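# Carry the lot 176 cardboard box from shelf to desk

## Task

Find the cardboard box whose lot number, printed on the shelf edge directly beneath it, is 176, and set it on the desk so that nothing of it overhangs the desk's edge. If the storeroom holds no such box, use the box marked 171 instead. All other cardboard boxes must stay on their own shelves, the desk must remain roughly where it is, and the robot must not topple or finish tilted, which counts as failure.

## Robot and tools

ROBOT. A Hello Robot Stretch 4, about 1.6 m tall: an omni-wheel base (rim within 0.23 m of the base origin), a lift riding a mast, an arm that telescopes forward, a three-axis wrist and a five-finger hand. Loose objects may occasionally be nudged by outside forces.

FRAMES. Base frame: origin on the floor beneath the base centre, x ahead, y to the left, z up, in metres. hand_pose is reported in this frame for the hand point, which sits 0.045 m in front of the palm; its +z runs along straightened fingers, +y out of the palm, +x across the palm away from the thumb. The printed value can be slightly wrong. The odometry frame is the base frame as it was when the scene began; base_odometry counts wheel rotation only (slip looks like travel), heading in rad, left positive, -3.142 to 3.142.

move. One action per call. Options: "base", "joints", or both, plus optional "speeds", "pace", "contact_limits"; or {"end_of_arm": "enable_torque"} alone, which re-powers any wrist motor that shut itself off. "cameras" lists images to return (head_camera, head_left_camera, head_right_camera, wrist_camera, or all; [] for none); "blocking" true (default) waits for everything to settle, false returns after roughly 0.5 s while motion continues. A move with no action just reports state and, by default, all images.
- base: an offset from where the base last measured itself, not a pose. One command: {"translate_m": d} straight ahead/back in metres, forward positive, -2 to 2; {"strafe_m": d} sideways, left positive, -2 to 2; {"rotate_rad": d} turn in place, counter-clockwise positive, -3.2 to 3.2. translate_m and strafe_m may be combined for a straight diagonal; rotation cannot be combined.
- joints: absolute targets, one number per named joint. lift_m 0 to 1.2 (m, height); arm_m 0 to 0.55 (m, extension); wrist_yaw_rad -1.134 to 4.276 (0 ahead, left positive, 3.14 folded back); wrist_pitch_rad -1.117 to 4.259 (0 level, 1.57 pointing down); wrist_roll_rad -1.117 to 4.259 (0 palm up, 1.57 palm to robot's right, 3.14 palm down). Fingers hand_little, hand_ring, hand_middle, hand_index, hand_thumb_bend: -1 curled to +1 straight. hand_thumb_turn: -1 opposite the fingers, +1 beside the palm. hand_force_limit -1 to 1 (closing stop force, about 0 to 10 N at the fingertip, 15 N for thumb motors). hand_speed -0.96 to 1 (full speed from 0.48 up). Out-of-range targets are clipped, and the result notes it.
- pace: "slow", "default", "fast", "max". Base tops 0.1/0.3/0.4/0.6 m/s and 1/2/3/4 rad/s; lift 0.15-0.5 m/s; arm 0.1-0.7 m/s; wrist 1.82 rad/s always. A raised lift (above 0.2) slows the base. speeds: per-joint top speed instead of pace.
- contact_limits: 0 (gentlest) to 1 per arm_m, lift_m, translate_m, strafe_m, rotate_rad, sent with that same command; default 0.5. Even at 0 the arm needs 15-40 N to stop, so for a light touch aim only 1-3 mm past contact. Lifting a load needs lift_m limit of at least 0.15 (1 kg) or 0.3 (2 kg).
No action lasts beyond 15 s; a move times out at 14 s. A later move overrides only what it names.

wait: {"seconds": 0 to 10, "cameras"}; lets time pass, returns early once motions settle. stop: brakes all running motions, re-brakes slack wheels; always runs. zoom_image: {"camera", "region": [x0, y0, x1, y1]} in pixels from the top-left of that camera's newest image, region at most 504 by 504. show_instructions: shows the reference page (the hand). finished_scene: ends the scene irreversibly; the box must stay in place afterwards.

If a move or wait is refused, or an unplanned stop (contact_stop, time_out, limit_stop_at_<name>, torque_fault) appears, the remaining move, wait and finished_scene calls in that reply are skipped.

RESULTS. base_status/joint_status: done, moving, off_target, stopped, or a stop reason. limit_stop_at_tilt fires above about 6 degrees of lean; limit_stop_at_own_body when the wrist meets the robot (risky: hand over the base with a low lift, wrist tilted up and rolled, or folded back). on_its_own reports slack or off joints and odd servo currents. lidar_m: 12 distances for 30-degree sectors, first straight ahead, counting counter-clockwise (4th left, 7th behind, 10th right); "-" means nothing seen or nearer than 0.25 m. wrist_depth_mm: 7x7 grid of depths, 100-2000 mm. turned_by_wheels vs turned_by_imu differing by over about 0.1 rad suggests slip or a collision. base_tilt in degrees (forward, right). motor_effort in percent with peaks in brackets; servo_current in mA. hand_stopped_by gives six words (little, ring, middle, index, thumb_bend, thumb_turn): moving, target, force, stalled, fault; <finger>_load_n are fingertip loads in N, falling near 0 if a grip is lost.

GRIPPING. A finger motor runs only when its target changes, stops at the target or at hand_force_limit, then locks. To tighten, raise the force limit and send a more-closed target; to loosen, send a more-open one. Close at hand_speed -0.94 or lower for gentle grips. With the thumb turned in, the hand can wrap objects 0.035-0.065 m thick; thumb tip to index pad can pinch light things up to about 0.08 m. The wrist camera below the palm heel can bump objects.

CAMERAS. head_camera 420x560 pinhole; head_left/right fisheye 420x672; wrist_camera 616x392. Calibrations map the base frame to each camera, with small errors that grow at the arm's end.

AVOID. Dropping anything even slightly, releasing moving objects, hitting fixed or heavy things, hard pushes, pulling the desk, dislodging neighbouring boxes, overloading fingers. Keep arm_m at or below 0.2 and pace gentle when driving or turning with over 1 kg held, and do not raise the lift during base moves, or the robot may tip.

Each tool is called after "Emit:" in YAML: its name, and indented under it one key for each argument.

Reference images:

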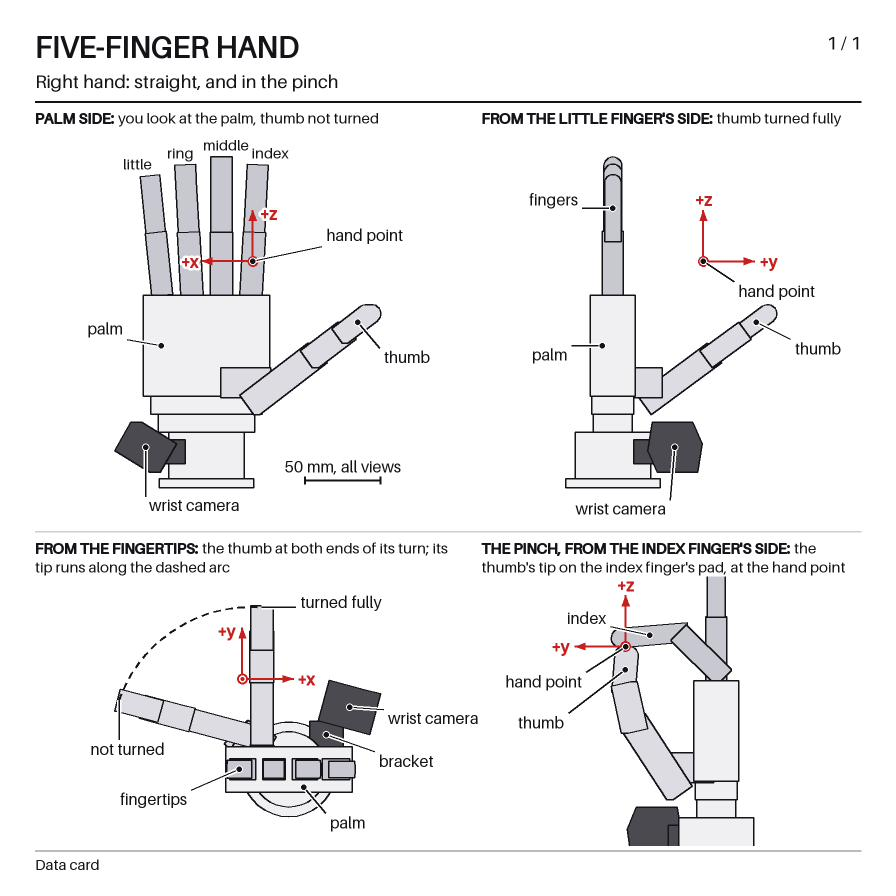

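## Session

Emit:
move:

Scene clock: 0.00 s.
base_odometry: x=+0.000 y=+0.000 heading=+0.000
turned_by_wheels: +0.000
turned_by_imu: +0.000
base_tilt: forward=+0.1 right=-0.5
lidar_m: 0.92 0.82 0.87 1.94 1.80 0.98 0.67 0.62 0.66 0.88 2.44 1.32
base_status: not commanded
joint_positions: lift_m=+0.130 arm_m=+0.000 wrist_yaw_rad=+3.071 wrist_pitch_rad=+0.003 wrist_roll_rad=+0.000 hand_little=+1.000 hand_ring=+1.000 hand_middle=+1.000 hand_index=+1.000 hand_thumb_turn=+1.000 hand_thumb_bend=+1.000 hand_force_limit=+0.000 hand_speed=-0.800
joint_status: not commanded
measured_speeds: all 0
hand_stopped_by: target,target,target,target,target,target
little_load_n: 0.0
ring_load_n: 0.0
middle_load_n: 0.0
index_load_n: 0.0
thumb_bend_load_n: 0.0
thumb_turn_load_n: 0.0
motor_effort: lift_m=+21 arm_m=+3 wheel_0=-1 wheel_1=-1 wheel_2=-1
servo_current: wrist_yaw_rad=39 wrist_pitch_rad=46 wrist_roll_rad=13
hand_pose: x=-0.0419 y=+0.1335 z=+0.3677 quat_wxyz=(-0.481, -0.483, +0.518, +0.517) (m; base frame)
wrist_depth_mm: - 139 931 - - 1756 - / 119 140 917 - 1464 1756 - / 118 154 904 991 - 1576 - / 138 180 931 991 - 1576 - / - - 917 976 - - - / - - 122 121 - - - / - - - - - - -
pictures: head_camera, head_left_camera, head_right_camera, wrist_camera

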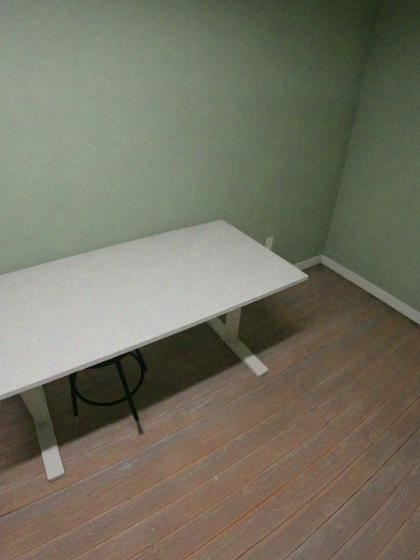

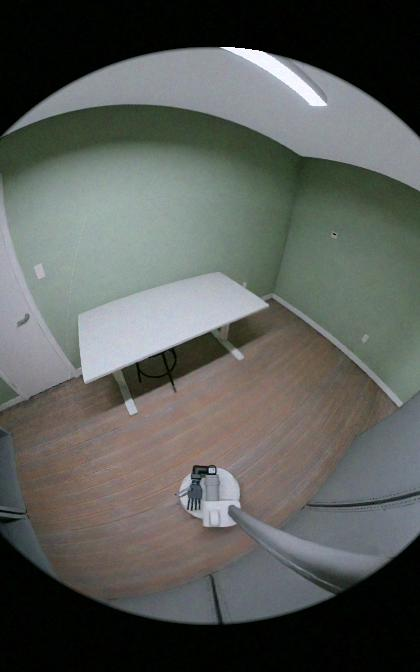

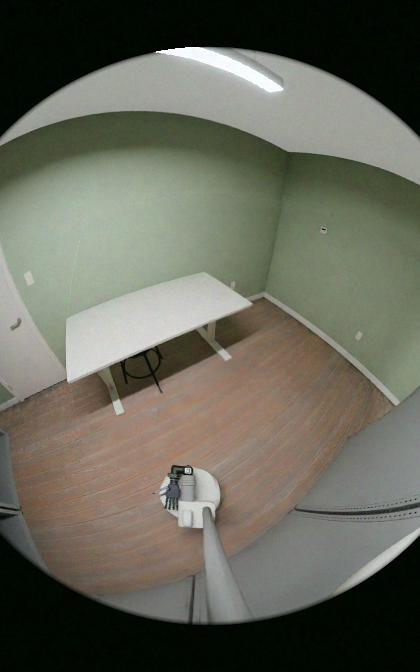

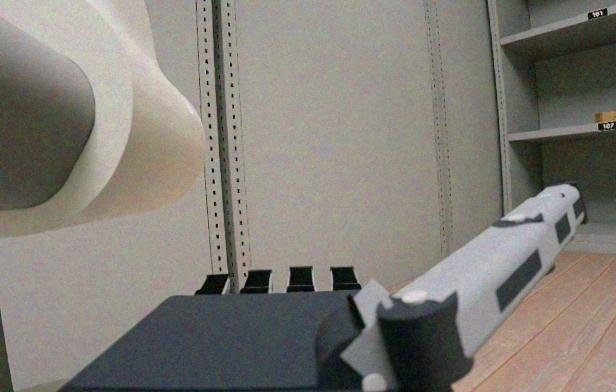

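Emit:
move:
  base: {"rotate_rad": 1.3}
  cameras: ["head_camera","head_left_camera","wrist_camera"]

Emit:
move:
  base: {"rotate_rad": 1.0}
  cameras: ["head_camera","head_left_camera"]

Emit:
move:
  base: {"rotate_rad": 1.2}
  cameras: ["head_camera","head_right_camera"]

Scene clock: 5.83 s.
move: done
base_odometry: x=+0.000 y=+0.000 heading=+1.300
turned_by_wheels: +1.300
turned_by_imu: +1.294
base_tilt: forward=+0.1 right=-0.5
lidar_m: 1.78 1.84 1.54 0.78 0.62 0.62 0.71 1.15 2.44 1.05 0.86 0.84
base_status: done
joint_positions: lift_m=+0.130 arm_m=+0.000 wrist_yaw_rad=+3.071 wrist_pitch_rad=+0.003 wrist_roll_rad=+0.000 hand_little=+1.000 hand_ring=+1.000 hand_middle=+1.000 hand_index=+1.000 hand_thumb_turn=+1.000 hand_thumb_bend=+1.000 hand_force_limit=+0.000 hand_speed=-0.800
joint_status: not commanded
measured_speeds: all 0
hand_stopped_by: target,target,target,target,target,target
little_load_n: 0.0
ring_load_n: 0.0
middle_load_n: 0.0
index_load_n: 0.0
thumb_bend_load_n: 0.0
thumb_turn_load_n: 0.0
motor_effort: lift_m=+21(21) arm_m=-2(3) wheel_0=-2(8) wheel_1=-2(7) wheel_2=+1(11)
servo_current: wrist_yaw_rad=39(52) wrist_pitch_rad=46(52) wrist_roll_rad=39(52)
hand_pose: x=-0.0419 y=+0.1335 z=+0.3677 quat_wxyz=(-0.481, -0.483, +0.518, +0.517)
wrist_depth_mm: - 143 - - - - 549 / 116 140 - - - - 549 / 118 155 260 - - - 554 / 138 181 - - - - - / - - - - - - - / 1229 1078 122 121 - - - / 831 - - - - - -

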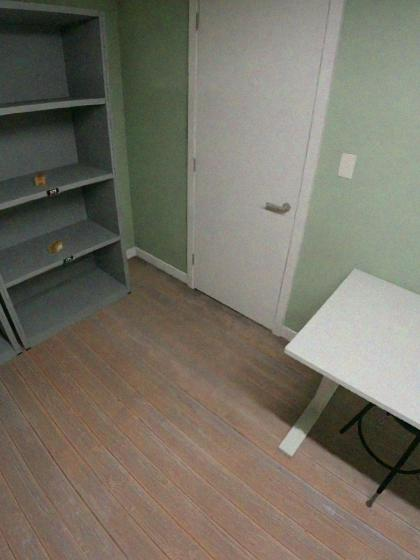

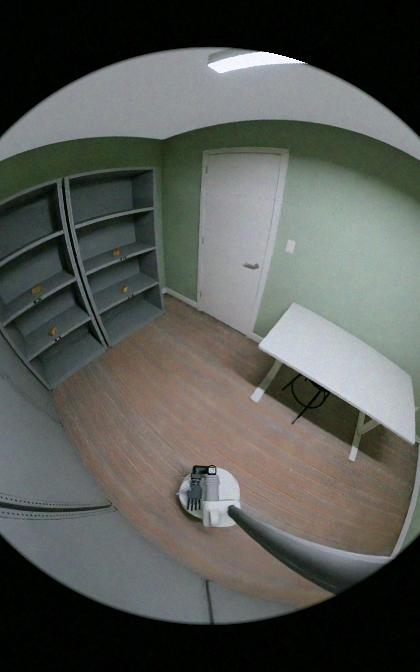

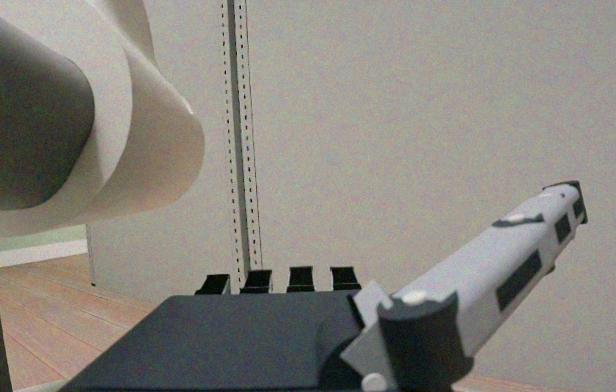

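Scene clock: 7.53 s.
move: done
base_odometry: x=+0.000 y=+0.000 heading=+2.300
turned_by_wheels: +1.000
turned_by_imu: +0.996
base_tilt: forward=+0.1 right=-0.5
lidar_m: 1.76 0.82 0.65 0.61 0.68 1.06 2.44 1.09 0.84 0.85 1.72 1.83
base_status: done
joint_positions: lift_m=+0.130 arm_m=+0.000 wrist_yaw_rad=+3.071 wrist_pitch_rad=+0.003 wrist_roll_rad=+0.000 hand_little=+1.000 hand_ring=+1.000 hand_middle=+1.000 hand_index=+1.000 hand_thumb_turn=+1.000 hand_thumb_bend=+1.000 hand_force_limit=+0.000 hand_speed=-0.800
joint_status: not commanded
measured_speeds: all 0
hand_stopped_by: target,target,target,target,target,target
little_load_n: 0.0
ring_load_n: 0.0
middle_load_n: 0.0
index_load_n: 0.0
thumb_bend_load_n: 0.0
thumb_turn_load_n: 0.0
motor_effort: lift_m=+21(21) arm_m=-3(3) wheel_0=+1(7) wheel_1=+1(7) wheel_2=-1(9)
servo_current: wrist_yaw_rad=39(46) wrist_pitch_rad=46(52) wrist_roll_rad=33(52)
hand_pose: x=-0.0419 y=+0.1335 z=+0.3677 quat_wxyz=(-0.481, -0.483, +0.518, +0.517)
wrist_depth_mm: - 144 - - - - - / 117 140 - - - - - / 119 156 - - - - - / 138 187 - - - - - / - - - - 1983 - - / 1205 1205 123 121 - - - / 831 - - - - - -

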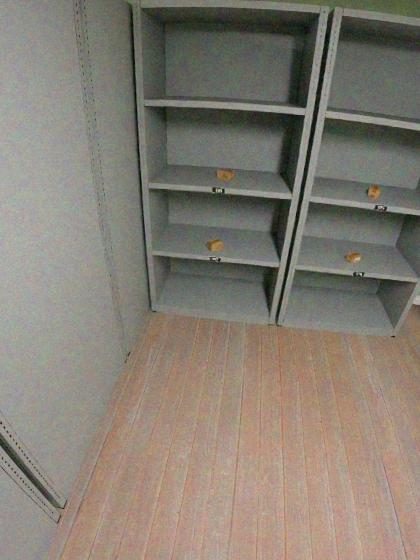

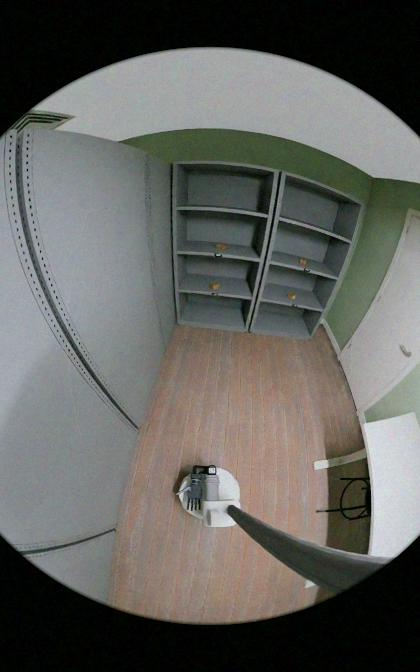

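Scene clock: 9.37 s.
move: done
base_odometry: x=+0.000 y=+0.000 heading=-2.783
turned_by_wheels: +1.200
turned_by_imu: +1.194
base_tilt: forward=+0.2 right=-0.5
lidar_m: 0.62 0.64 0.76 1.30 2.45 1.00 0.84 0.85 1.87 1.82 1.31 0.76
base_status: done
joint_positions: lift_m=+0.130 arm_m=+0.000 wrist_yaw_rad=+3.071 wrist_pitch_rad=+0.003 wrist_roll_rad=+0.000 hand_little=+1.000 hand_ring=+1.000 hand_middle=+1.000 hand_index=+1.000 hand_thumb_turn=+1.000 hand_thumb_bend=+1.000 hand_force_limit=+0.000 hand_speed=-0.800
joint_status: not commanded
measured_speeds: all 0
hand_stopped_by: target,target,target,target,target,target
little_load_n: 0.0
ring_load_n: 0.0
middle_load_n: 0.0
index_load_n: 0.0
thumb_bend_load_n: 0.0
thumb_turn_load_n: 0.0
motor_effort: lift_m=+21(21) arm_m=-2(3) wheel_0=+0(7) wheel_1=+0(7) wheel_2=-1(9)
servo_current: wrist_yaw_rad=39(52) wrist_pitch_rad=52(52) wrist_roll_rad=26(52)
hand_pose: x=-0.0419 y=+0.1335 z=+0.3677 quat_wxyz=(-0.481, -0.483, +0.518, +0.517)
wrist_depth_mm: - 146 - - - - - / 117 140 - - - - - / 120 151 267 - - - - / 138 183 - - - - - / - - 1661 1708 1756 - - / 1205 1160 123 121 - - - / 831 - - - - - -

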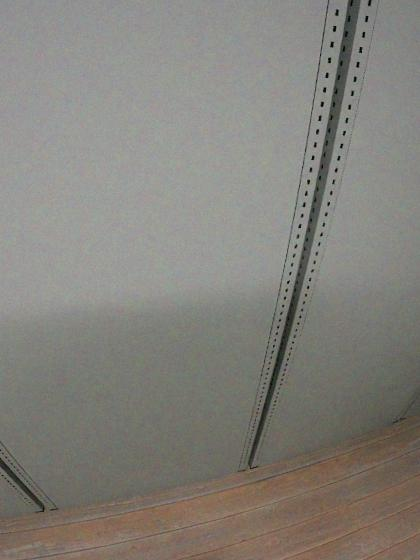

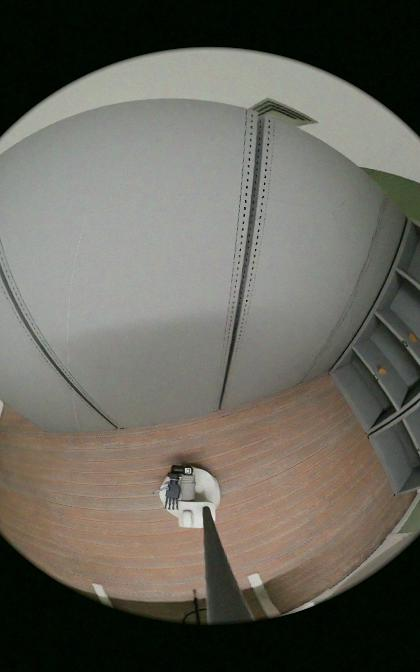

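Emit:
move:
  base: {"rotate_rad": -1.55}
  cameras: ["head_camera"]

Emit:
zoom_image:
  camera: "head_camera"
  region: [0, 100, 210, 300]

Emit:
zoom_image:
  camera: "head_camera"
  region: [200, 100, 419, 300]

Scene clock: 18.70 s.
move: done
base_odometry: x=+0.000 y=+0.000 heading=+1.950
turned_by_wheels: -1.550
turned_by_imu: -1.540
base_tilt: forward=+0.1 right=-0.5
lidar_m: 1.82 1.22 0.73 0.63 0.64 0.77 1.41 2.45 0.99 0.85 0.85 1.92
base_status: done
joint_positions: lift_m=+0.130 arm_m=+0.000 wrist_yaw_rad=+3.071 wrist_pitch_rad=+0.003 wrist_roll_rad=+0.000 hand_little=+1.000 hand_ring=+1.000 hand_middle=+1.000 hand_index=+1.000 hand_thumb_turn=+1.000 hand_thumb_bend=+1.000 hand_force_limit=+0.000 hand_speed=-0.800
joint_status: not commanded
measured_speeds: all 0
hand_stopped_by: target,target,target,target,target,target
little_load_n: 0.0
ring_load_n: 0.0
middle_load_n: 0.0
index_load_n: 0.0
thumb_bend_load_n: 0.0
thumb_turn_load_n: 0.0
motor_effort: lift_m=+21(21) arm_m=-3(3) wheel_0=+1(7) wheel_1=+1(8) wheel_2=-1(9)
servo_current: wrist_yaw_rad=52(52) wrist_pitch_rad=46(52) wrist_roll_rad=26(52)
hand_pose: x=-0.0419 y=+0.1335 z=+0.3677 quat_wxyz=(-0.481, -0.483, +0.518, +0.517)
wrist_depth_mm: 137 149 - - - - - / 119 140 - - - - 564 / 120 152 - - - - - / 138 190 - - - - - / - - - - - - - / 1205 1182 123 121 - - - / 842 - - - - - -

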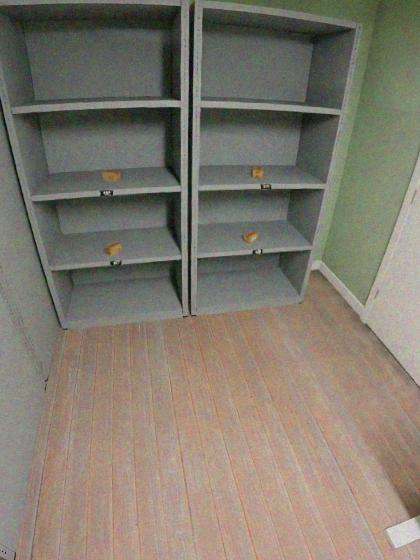

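Scaled by 2.400 from the camera's image (finer frame: 1200x1600).

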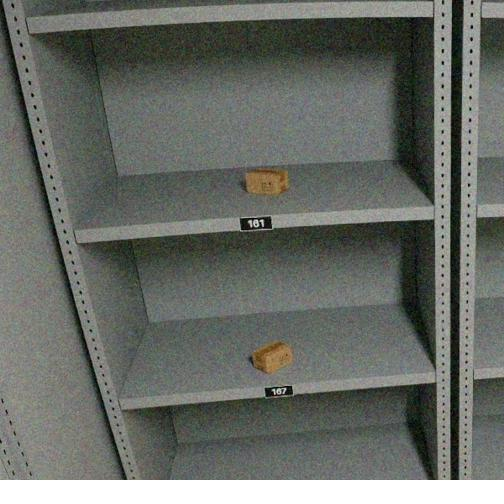

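Scaled by 2.301 from the camera's image (finer frame: 1200x1600).

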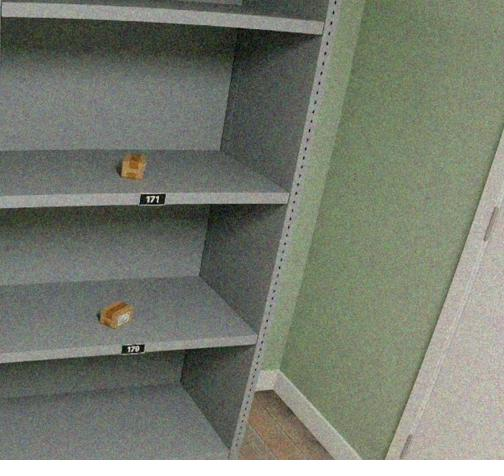

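Emit:
zoom_image:
  camera: "head_camera"
  region: [85, 160, 135, 210]

Emit:
zoom_image:
  camera: "head_camera"
  region: [90, 230, 140, 280]

Emit:
zoom_image:
  camera: "head_camera"
  region: [240, 160, 290, 210]

Emit:
zoom_image:
  camera: "head_camera"
  region: [230, 220, 280, 270]

Scaled by 10.080 from the camera's image (finer frame: 1200x1600).

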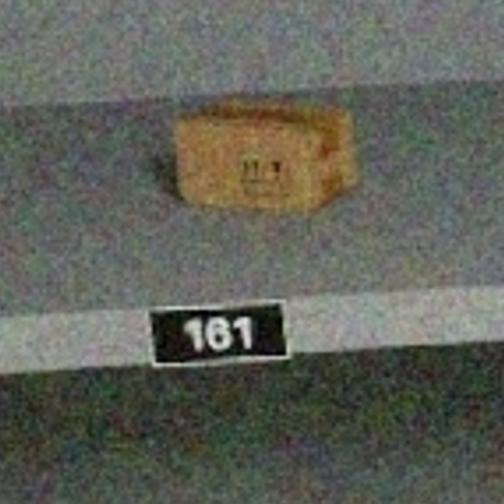

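Scaled by 10.080 from the camera's image (finer frame: 1200x1600).

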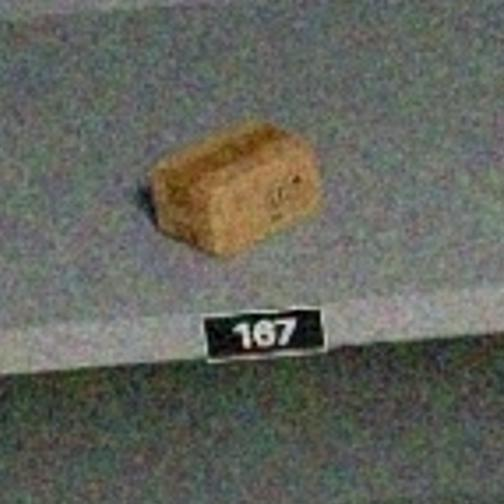

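Scaled by 10.080 from the camera's image (finer frame: 1200x1600).

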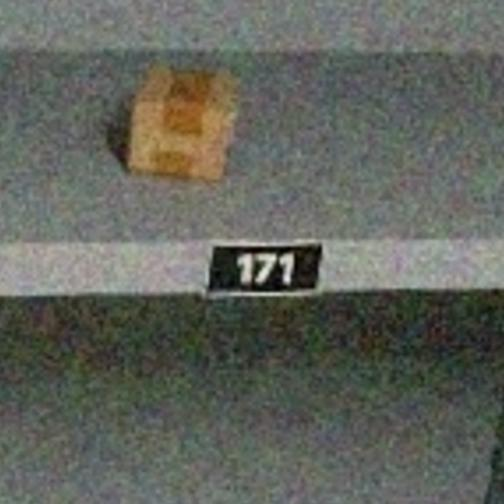

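Scaled by 10.080 from the camera's image (finer frame: 1200x1600).

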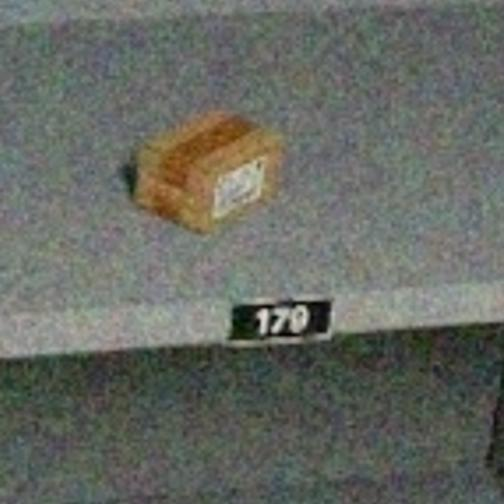

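Emit:
move:
  base: {"rotate_rad": -3.14}
  cameras: ["head_camera","head_right_camera"]

Scene clock: 30.97 s.
move: done
base_odometry: x=+0.000 y=+0.000 heading=-1.190
turned_by_wheels: -3.140
turned_by_imu: -3.128
base_tilt: forward=+0.1 right=-0.5
lidar_m: 1.49 2.46 0.96 0.85 0.85 1.94 1.83 1.14 0.71 0.62 0.63 0.77
base_status: done
joint_positions: lift_m=+0.130 arm_m=+0.000 wrist_yaw_rad=+3.071 wrist_pitch_rad=+0.003 wrist_roll_rad=+0.000 hand_little=+1.000 hand_ring=+1.000 hand_middle=+1.000 hand_index=+1.000 hand_thumb_turn=+1.000 hand_thumb_bend=+1.000 hand_force_limit=+0.000 hand_speed=-0.800
joint_status: not commanded
measured_speeds: all 0
hand_stopped_by: target,target,target,target,target,target
little_load_n: 0.0
ring_load_n: 0.0
middle_load_n: 0.0
index_load_n: 0.0
thumb_bend_load_n: 0.0
thumb_turn_load_n: 0.0
motor_effort: lift_m=+21(21) arm_m=-3(4) wheel_0=-1(8) wheel_1=-1(7) wheel_2=+1(10)
servo_current: wrist_yaw_rad=39(52) wrist_pitch_rad=59(59) wrist_roll_rad=52(52)
hand_pose: x=-0.0419 y=+0.1335 z=+0.3677 quat_wxyz=(-0.481, -0.483, +0.518, +0.517)
wrist_depth_mm: 137 141 - - - - - / 121 140 - - - - - / 121 161 1983 - - - - / 138 193 - - - - - / 1756 - 1983 - 1921 - - / 1205 1205 123 121 - - - / 831 - - - - - -

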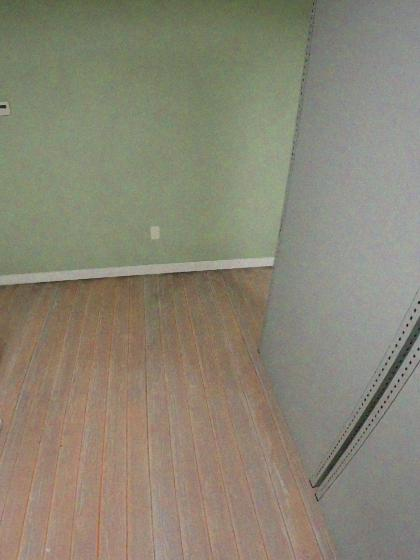

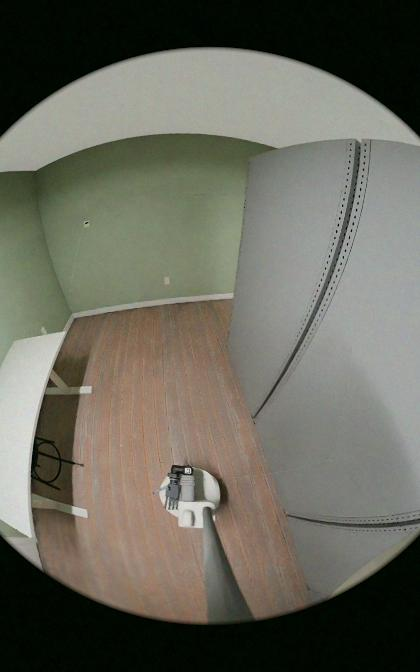

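Emit:
move:
  base: {"rotate_rad": 0.23}
  cameras: ["head_camera"]

Scene clock: 41.13 s.
move: done
base_odometry: x=+0.000 y=+0.000 heading=-0.960
turned_by_wheels: +0.230
turned_by_imu: +0.228
base_tilt: forward=+0.1 right=-0.5
lidar_m: 2.45 1.19 0.89 0.85 0.92 1.88 1.82 0.87 0.64 0.62 0.66 0.95
base_status: done
joint_positions: lift_m=+0.130 arm_m=+0.000 wrist_yaw_rad=+3.071 wrist_pitch_rad=+0.003 wrist_roll_rad=+0.000 hand_little=+1.000 hand_ring=+1.000 hand_middle=+1.000 hand_index=+1.000 hand_thumb_turn=+1.000 hand_thumb_bend=+1.000 hand_force_limit=+0.000 hand_speed=-0.800
joint_status: not commanded
measured_speeds: all 0
hand_stopped_by: target,target,target,target,target,target
little_load_n: 0.0
ring_load_n: 0.0
middle_load_n: 0.0
index_load_n: 0.0
thumb_bend_load_n: 0.0
thumb_turn_load_n: 0.0
motor_effort: lift_m=+21(21) arm_m=-3(4) wheel_0=-2(8) wheel_1=-1(6) wheel_2=+0(6)
servo_current: wrist_yaw_rad=39(46) wrist_pitch_rad=39(52) wrist_roll_rad=39(52)
hand_pose: x=-0.0419 y=+0.1335 z=+0.3677 quat_wxyz=(-0.481, -0.483, +0.518, +0.517)
wrist_depth_mm: 137 141 - - - - - / 121 140 - - - - - / 121 160 - - - - - / 138 193 - - - - - / - 1983 1983 - 1808 - - / 1078 1160 123 121 - - - / 831 - - - - - -

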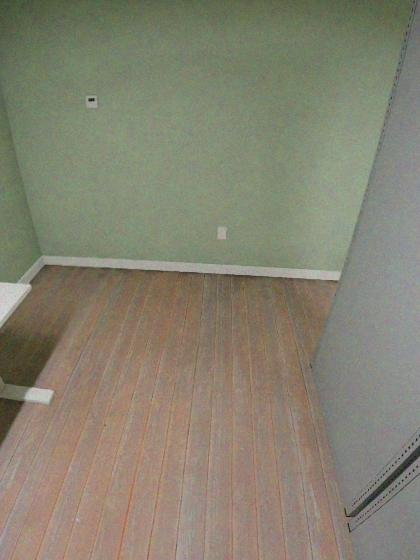

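Emit:
move:
  base: {"translate_m": 1.92}
  cameras: ["head_right_camera"]

Emit:
move:
  base: {"rotate_rad": -1.57}
  cameras: ["head_camera","head_left_camera","head_right_camera"]

Scene clock: 57.47 s.
move: done
base_odometry: x=+1.101 y=-1.573 heading=-0.960
turned_by_wheels: +0.000
turned_by_imu: -0.002
base_tilt: forward=+0.1 right=-0.5
lidar_m: 0.54 0.57 0.82 1.56 1.07 1.19 2.48 1.00 0.83 1.94 0.77 0.56
base_status: done
joint_positions: lift_m=+0.130 arm_m=+0.000 wrist_yaw_rad=+3.071 wrist_pitch_rad=+0.003 wrist_roll_rad=+0.000 hand_little=+1.000 hand_ring=+1.000 hand_middle=+1.000 hand_index=+1.000 hand_thumb_turn=+1.000 hand_thumb_bend=+1.000 hand_force_limit=+0.000 hand_speed=-0.800
joint_status: not commanded
measured_speeds: all 0
hand_stopped_by: target,target,target,target,target,target
little_load_n: 0.0
ring_load_n: 0.0
middle_load_n: 0.0
index_load_n: 0.0
thumb_bend_load_n: 0.0
thumb_turn_load_n: 0.0
motor_effort: lift_m=+21(21) arm_m=-3(4) wheel_0=+0(8) wheel_1=+0(6) wheel_2=-1(13)
servo_current: wrist_yaw_rad=33(52) wrist_pitch_rad=46(59) wrist_roll_rad=33(59)
hand_pose: x=-0.0419 y=+0.1335 z=+0.3677 quat_wxyz=(-0.481, -0.483, +0.518, +0.517)
wrist_depth_mm: 137 141 - - - - - / 121 140 - - - 1921 - / 121 161 - - - - - / 138 193 - - - - - / - 1983 - - 1921 - - / 1078 1205 122 121 - - - / 831 - - - - - -

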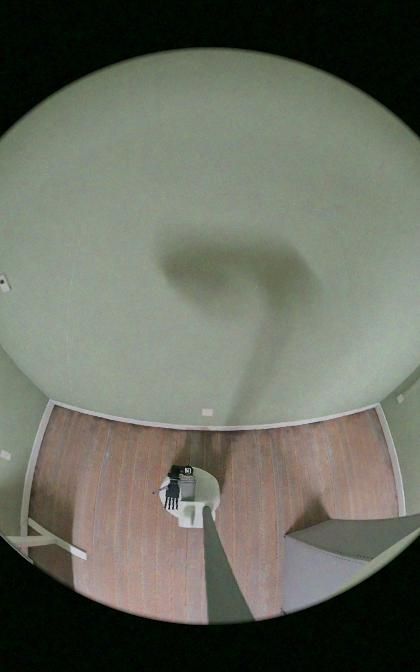

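Scene clock: 59.53 s.
move: done
base_odometry: x=+1.101 y=-1.573 heading=-2.530
turned_by_wheels: -1.570
turned_by_imu: -1.561
base_tilt: forward=+0.2 right=-0.5
lidar_m: 1.83 0.76 0.54 0.54 0.58 0.80 1.56 1.10 1.20 2.31 0.96 0.82
base_status: done
joint_positions: lift_m=+0.130 arm_m=+0.000 wrist_yaw_rad=+3.071 wrist_pitch_rad=+0.003 wrist_roll_rad=+0.000 hand_little=+1.000 hand_ring=+1.000 hand_middle=+1.000 hand_index=+1.000 hand_thumb_turn=+1.000 hand_thumb_bend=+1.000 hand_force_limit=+0.000 hand_speed=-0.800
joint_status: not commanded
measured_speeds: all 0
hand_stopped_by: target,target,target,target,target,target
little_load_n: 0.0
ring_load_n: 0.0
middle_load_n: 0.0
index_load_n: 0.0
thumb_bend_load_n: 0.0
thumb_turn_load_n: 0.0
motor_effort: lift_m=+21(21) arm_m=-3(4) wheel_0=+1(8) wheel_1=-1(7) wheel_2=+0(13)
servo_current: wrist_yaw_rad=39(46) wrist_pitch_rad=46(52) wrist_roll_rad=39(52)
hand_pose: x=-0.0419 y=+0.1335 z=+0.3677 quat_wxyz=(-0.481, -0.483, +0.518, +0.517)
wrist_depth_mm: 137 140 - - - 809 597 / 121 140 - - - 831 585 / 121 161 246 - - 854 627 / 138 187 - - - 878 - / - - 1618 - 1618 - - / 1205 1182 123 121 - - - / 842 - - - - - -

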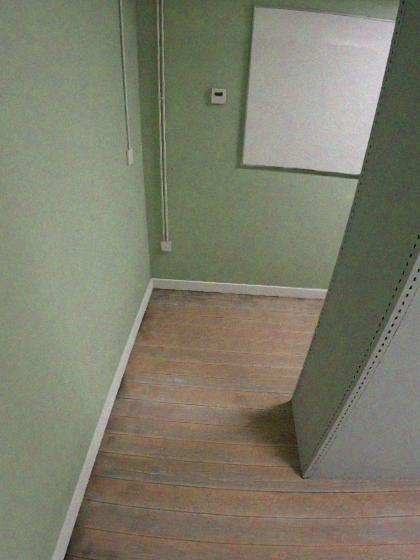

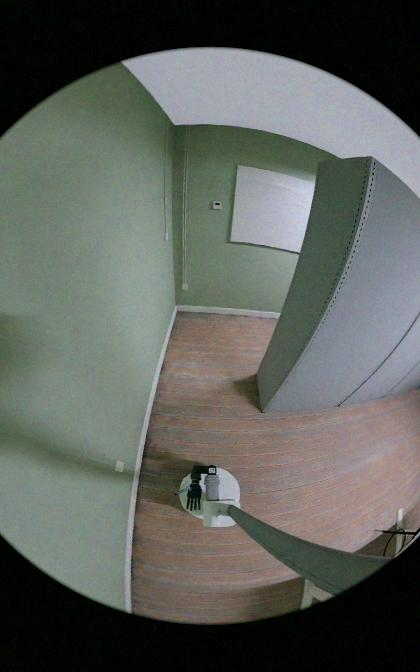

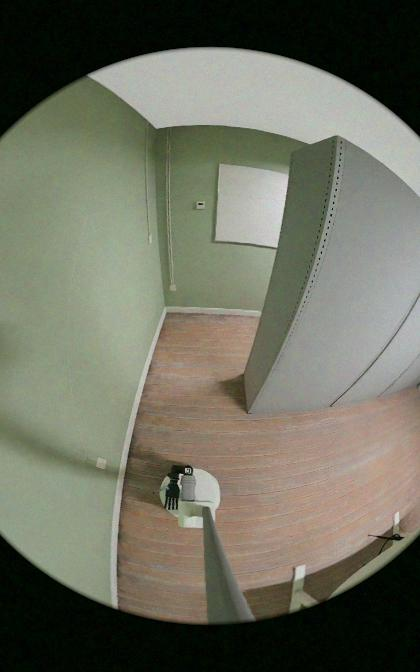

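Emit:
move:
  base: {"translate_m": 1.7}
  cameras: []

Emit:
move:
  base: {"rotate_rad": -1.57}
  cameras: ["head_camera","head_left_camera","head_right_camera"]

Scene clock: 73.83 s.
move: done
base_odometry: x=-0.291 y=-2.549 heading=-2.531
turned_by_wheels: +0.000
turned_by_imu: -0.005
base_tilt: forward=+0.1 right=-0.5
lidar_m: 0.48 0.50 0.47 0.45 0.49 0.72 2.47 0.72 0.75 1.65 0.68 0.49
base_status: done
joint_positions: lift_m=+0.130 arm_m=+0.000 wrist_yaw_rad=+3.071 wrist_pitch_rad=+0.003 wrist_roll_rad=+0.000 hand_little=+1.000 hand_ring=+1.000 hand_middle=+1.000 hand_index=+1.000 hand_thumb_turn=+1.000 hand_thumb_bend=+1.000 hand_force_limit=+0.000 hand_speed=-0.800
joint_status: not commanded
measured_speeds: all 0
hand_stopped_by: target,target,target,target,target,target
little_load_n: 0.0
ring_load_n: 0.0
middle_load_n: 0.0
index_load_n: 0.0
thumb_bend_load_n: 0.0
thumb_turn_load_n: 0.0
motor_effort: lift_m=+21(21) arm_m=-3(4) wheel_0=-2(6) wheel_1=-1(7) wheel_2=-2(11)
servo_current: wrist_yaw_rad=39(52) wrist_pitch_rad=39(52) wrist_roll_rad=33(52)
hand_pose: x=-0.0419 y=+0.1335 z=+0.3677 quat_wxyz=(-0.481, -0.483, +0.518, +0.517)
wrist_depth_mm: 137 141 - - 946 654 492 / 121 140 - - 991 676 492 / 121 160 - - 960 691 508 / 138 193 - - - 715 - / - - - - 1464 - - / - 1182 123 121 - - - / 842 - - - - - -

Scene clock: 75.90 s.
move: done
base_odometry: x=-0.291 y=-2.549 heading=+2.182
turned_by_wheels: -1.570
turned_by_imu: -1.563
base_tilt: forward=+0.1 right=-0.5
lidar_m: 1.56 0.64 0.48 0.48 0.51 0.46 0.44 0.49 0.71 2.46 0.73 0.75
base_status: done
joint_positions: lift_m=+0.130 arm_m=+0.000 wrist_yaw_rad=+3.071 wrist_pitch_rad=+0.003 wrist_roll_rad=+0.000 hand_little=+1.000 hand_ring=+1.000 hand_middle=+1.000 hand_index=+1.000 hand_thumb_turn=+1.000 hand_thumb_bend=+1.000 hand_force_limit=+0.000 hand_speed=-0.800
joint_status: not commanded
measured_speeds: all 0
hand_stopped_by: target,target,target,target,target,target
little_load_n: 0.0
ring_load_n: 0.0
middle_load_n: 0.0
index_load_n: 0.0
thumb_bend_load_n: 0.0
thumb_turn_load_n: 0.0
motor_effort: lift_m=+21(21) arm_m=-3(4) wheel_0=-1(8) wheel_1=-1(8) wheel_2=-1(12)
servo_current: wrist_yaw_rad=46(52) wrist_pitch_rad=39(59) wrist_roll_rad=26(52)
hand_pose: x=-0.0419 y=+0.1335 z=+0.3677 quat_wxyz=(-0.481, -0.483, +0.518, +0.517)
wrist_depth_mm: 137 213 591 597 597 603 - / 121 140 585 591 597 603 - / 121 161 597 597 597 609 - / 138 202 597 597 603 609 - / 585 591 597 597 609 - - / 591 597 122 121 - - - / 597 - - - - - -

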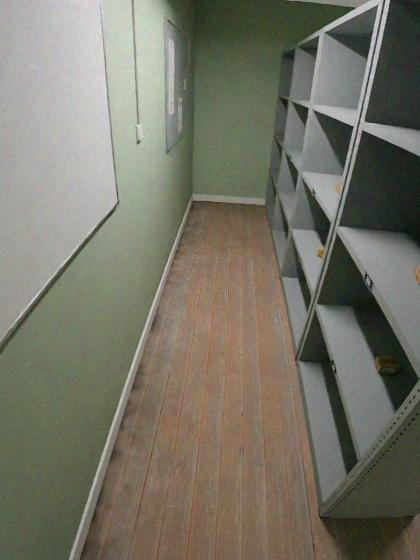

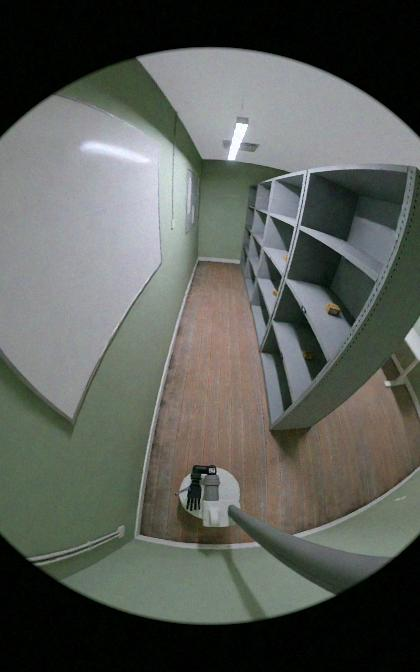

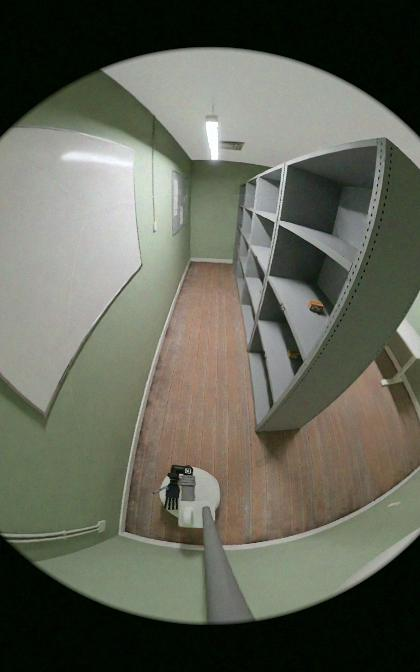

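Emit:
zoom_image:
  camera: "head_camera"
  region: [320, 220, 419, 400]

Emit:
zoom_image:
  camera: "head_camera"
  region: [250, 120, 360, 300]

Scaled by 2.800 from the camera's image (finer frame: 1200x1600).

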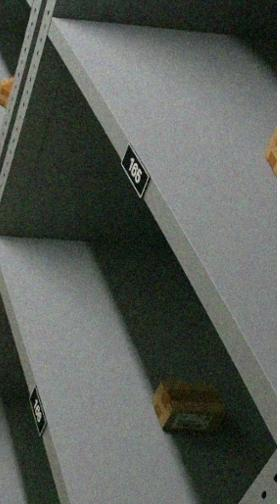

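Scaled by 2.800 from the camera's image (finer frame: 1200x1600).

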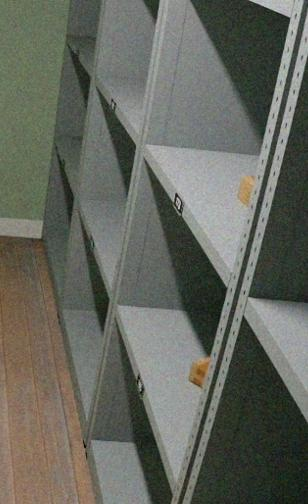

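Emit:
zoom_image:
  camera: "head_camera"
  region: [320, 350, 350, 380]

Emit:
zoom_image:
  camera: "head_camera"
  region: [355, 265, 385, 295]

Emit:
move:
  base: {"translate_m": 0.8}
  cameras: ["head_camera"]

Emit:
move:
  base: {"rotate_rad": -0.8}
  cameras: ["head_camera"]

Scaled by 16.800 from the camera's image (finer frame: 1200x1600).

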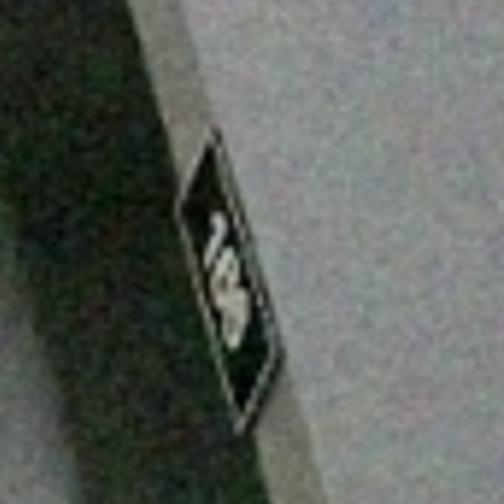

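Scaled by 16.800 from the camera's image (finer frame: 1200x1600).

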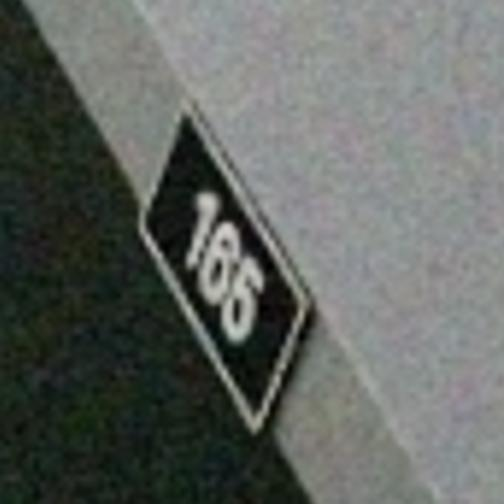

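Scene clock: 88.10 s.
move: done
base_odometry: x=-0.751 y=-1.894 heading=+2.182
turned_by_wheels: +0.000
turned_by_imu: +0.002
base_tilt: forward=+0.1 right=-0.4
lidar_m: 1.40 0.58 0.44 0.41 0.45 0.67 1.26 1.32 0.56 0.55 0.57 0.86
base_status: done
joint_positions: lift_m=+0.130 arm_m=+0.000 wrist_yaw_rad=+3.071 wrist_pitch_rad=+0.003 wrist_roll_rad=+0.000 hand_little=+1.000 hand_ring=+1.000 hand_middle=+1.000 hand_index=+1.000 hand_thumb_turn=+1.000 hand_thumb_bend=+1.000 hand_force_limit=+0.000 hand_speed=-0.800
joint_status: not commanded
measured_speeds: all 0
hand_stopped_by: target,target,target,target,target,target
little_load_n: 0.0
ring_load_n: 0.0
middle_load_n: 0.0
index_load_n: 0.0
thumb_bend_load_n: 0.0
thumb_turn_load_n: 0.0
motor_effort: lift_m=+21(21) arm_m=-4(4) wheel_0=+1(7) wheel_1=+0(7) wheel_2=+1(12)
servo_current: wrist_yaw_rad=46(46) wrist_pitch_rad=46(52) wrist_roll_rad=52(59)
hand_pose: x=-0.0419 y=+0.1335 z=+0.3677 quat_wxyz=(-0.481, -0.483, +0.518, +0.517)
wrist_depth_mm: 138 139 - - - - 455 / 121 140 - - - - 442 / 121 161 246 - - - 452 / 138 187 - - - - - / - - - - - - - / 1205 1078 122 121 - - - / 842 - - - - - -

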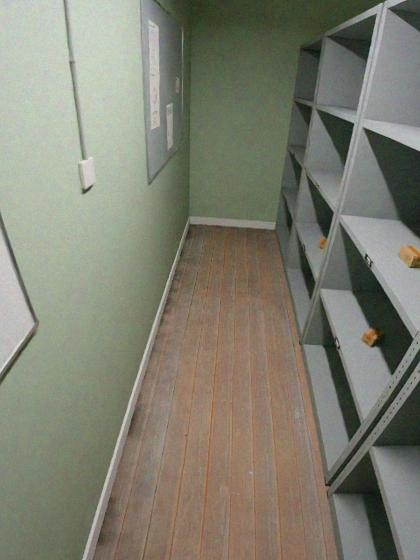

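Scene clock: 89.77 s.
move: done
base_odometry: x=-0.751 y=-1.894 heading=+1.383
turned_by_wheels: -0.800
turned_by_imu: -0.796
base_tilt: forward=+0.1 right=-0.5
lidar_m: 0.66 1.23 0.83 0.48 0.42 0.42 0.51 1.01 1.27 1.53 0.54 0.55
base_status: done
joint_positions: lift_m=+0.130 arm_m=+0.000 wrist_yaw_rad=+3.071 wrist_pitch_rad=+0.003 wrist_roll_rad=+0.000 hand_little=+1.000 hand_ring=+1.000 hand_middle=+1.000 hand_index=+1.000 hand_thumb_turn=+1.000 hand_thumb_bend=+1.000 hand_force_limit=+0.000 hand_speed=-0.800
joint_status: not commanded
measured_speeds: all 0
hand_stopped_by: target,target,target,target,target,target
little_load_n: 0.0
ring_load_n: 0.0
middle_load_n: 0.0
index_load_n: 0.0
thumb_bend_load_n: 0.0
thumb_turn_load_n: 0.0
motor_effort: lift_m=+21(21) arm_m=-4(4) wheel_0=+1(7) wheel_1=+0(7) wheel_2=+1(11)
servo_current: wrist_yaw_rad=39(46) wrist_pitch_rad=46(52) wrist_roll_rad=39(46)
hand_pose: x=-0.0418 y=+0.1335 z=+0.3677 quat_wxyz=(-0.481, -0.483, +0.518, +0.517)
wrist_depth_mm: 137 139 - - 466 415 370 / 121 140 - - 469 418 373 / 121 160 246 - 477 427 370 / 138 187 - - 484 427 - / - - - - - - - / 1078 976 122 121 - - - / 831 - - - - - -

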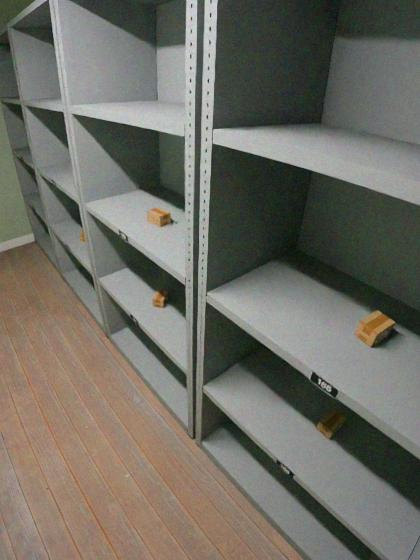

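Emit:
zoom_image:
  camera: "head_camera"
  region: [260, 440, 310, 490]

Emit:
zoom_image:
  camera: "head_camera"
  region: [300, 360, 350, 410]

Emit:
zoom_image:
  camera: "head_camera"
  region: [100, 215, 150, 265]

Emit:
zoom_image:
  camera: "head_camera"
  region: [110, 295, 160, 345]

Emit:
zoom_image:
  camera: "head_camera"
  region: [0, 100, 110, 320]

Scaled by 10.080 from the camera's image (finer frame: 1200x1600).

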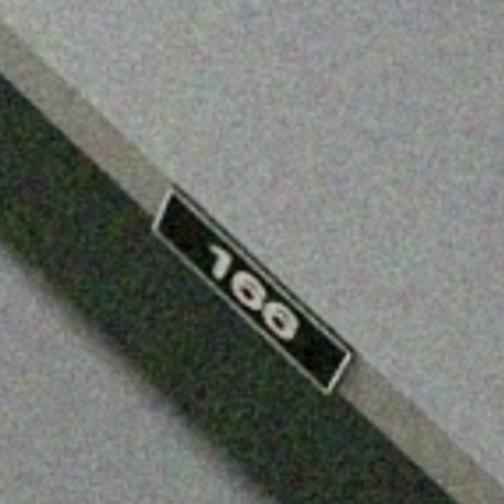

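Scaled by 10.080 from the camera's image (finer frame: 1200x1600).

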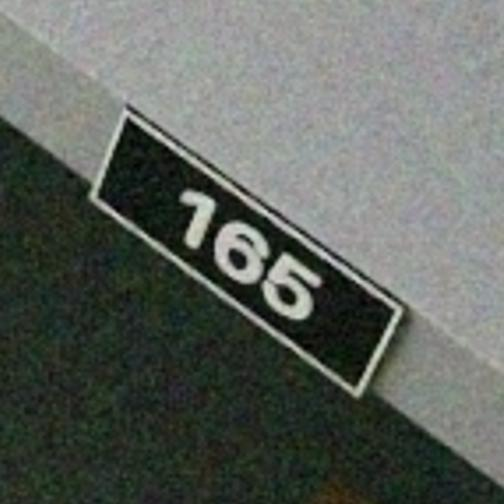

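Scaled by 10.080 from the camera's image (finer frame: 1200x1600).

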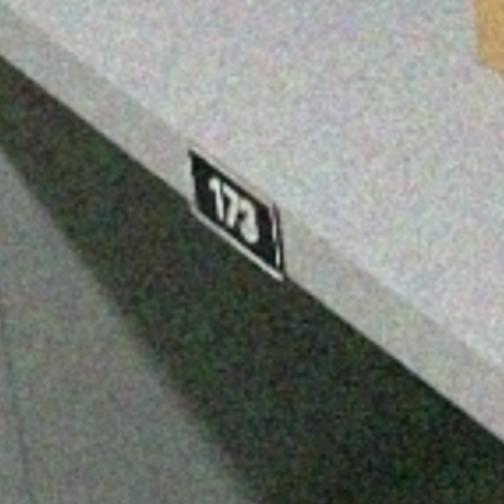

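Scaled by 10.080 from the camera's image (finer frame: 1200x1600).

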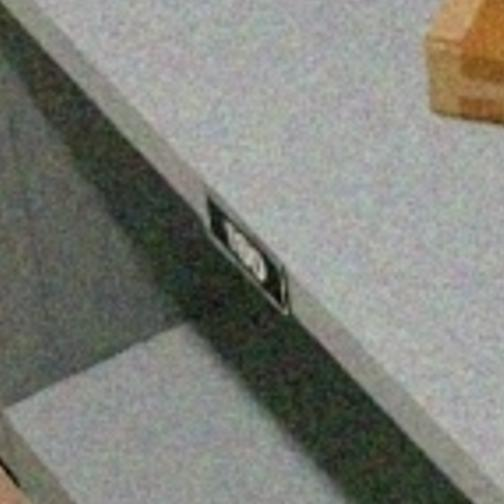

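Scaled by 2.291 from the camera's image (finer frame: 1200x1600).

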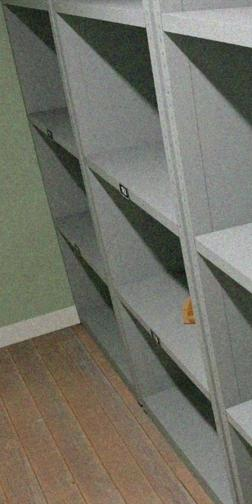

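Emit:
move:
  base: {"translate_m": 0.6, "strafe_m": 0.66}
  cameras: ["head_camera"]

Scene clock: 100.13 s.
move: done
base_odometry: x=-1.287 y=-1.181 heading=+1.383
turned_by_wheels: +0.000
turned_by_imu: +0.003
base_tilt: forward=+0.2 right=-0.5
lidar_m: 0.78 1.48 0.64 0.38 0.32 0.33 0.41 0.81 1.17 0.74 0.64 0.64
base_status: done
joint_positions: lift_m=+0.130 arm_m=+0.000 wrist_yaw_rad=+3.071 wrist_pitch_rad=+0.003 wrist_roll_rad=+0.000 hand_little=+1.000 hand_ring=+1.000 hand_middle=+1.000 hand_index=+1.000 hand_thumb_turn=+1.000 hand_thumb_bend=+1.000 hand_force_limit=+0.000 hand_speed=-0.800
joint_status: not commanded
measured_speeds: all 0
hand_stopped_by: target,target,target,target,target,target
little_load_n: 0.0
ring_load_n: 0.0
middle_load_n: 0.0
index_load_n: 0.0
thumb_bend_load_n: 0.0
thumb_turn_load_n: 0.0
motor_effort: lift_m=+21(21) arm_m=-3(4) wheel_0=+1(6) wheel_1=-1(11) wheel_2=+1(10)
servo_current: wrist_yaw_rad=39(46) wrist_pitch_rad=46(52) wrist_roll_rad=39(52)
hand_pose: x=-0.0418 y=+0.1335 z=+0.3677 quat_wxyz=(-0.481, -0.483, +0.518, +0.517)
wrist_depth_mm: 137 140 - 452 387 325 291 / 121 140 - 459 389 330 294 / 121 161 246 462 397 332 297 / 138 187 - 459 402 338 - / - - - 462 404 - - / 1205 137 122 121 - - - / 831 - - - - - -

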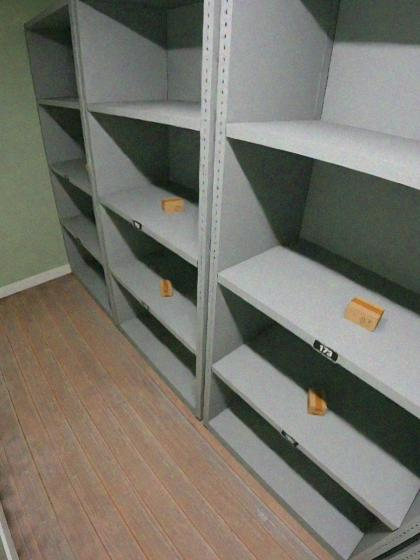

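Emit:
zoom_image:
  camera: "head_camera"
  region: [265, 410, 315, 460]

Emit:
zoom_image:
  camera: "head_camera"
  region: [115, 200, 165, 250]

Emit:
zoom_image:
  camera: "head_camera"
  region: [120, 280, 170, 330]

Emit:
zoom_image:
  camera: "head_camera"
  region: [40, 130, 110, 260]

Scaled by 10.080 from the camera's image (finer frame: 1200x1600).

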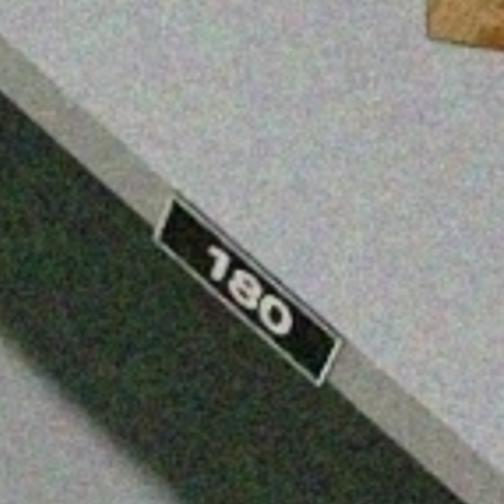

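Scaled by 10.080 from the camera's image (finer frame: 1200x1600).

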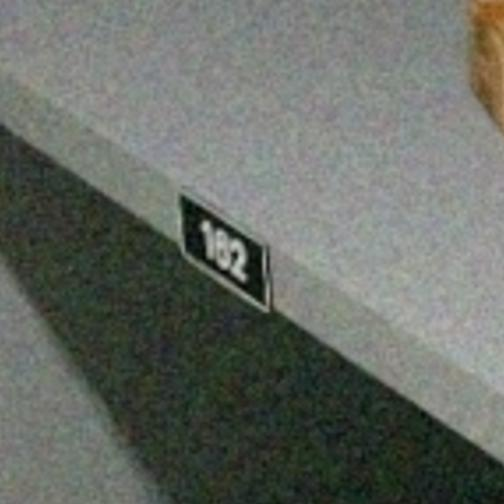

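Scaled by 10.080 from the camera's image (finer frame: 1200x1600).

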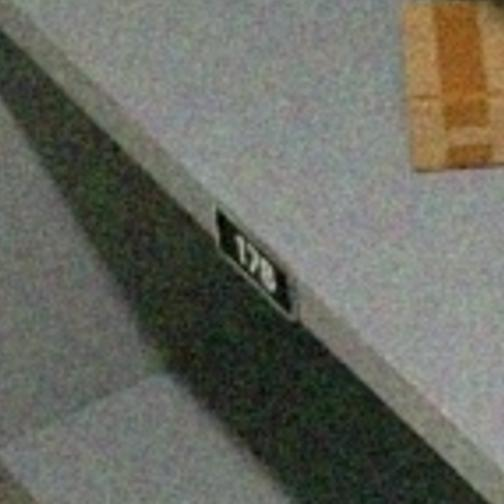

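Scaled by 3.877 from the camera's image (finer frame: 1200x1600).

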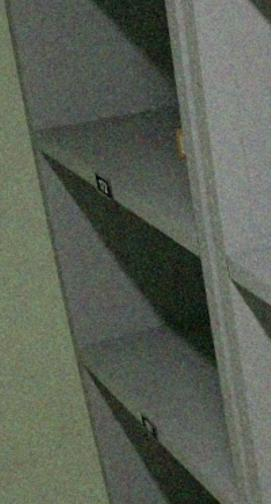

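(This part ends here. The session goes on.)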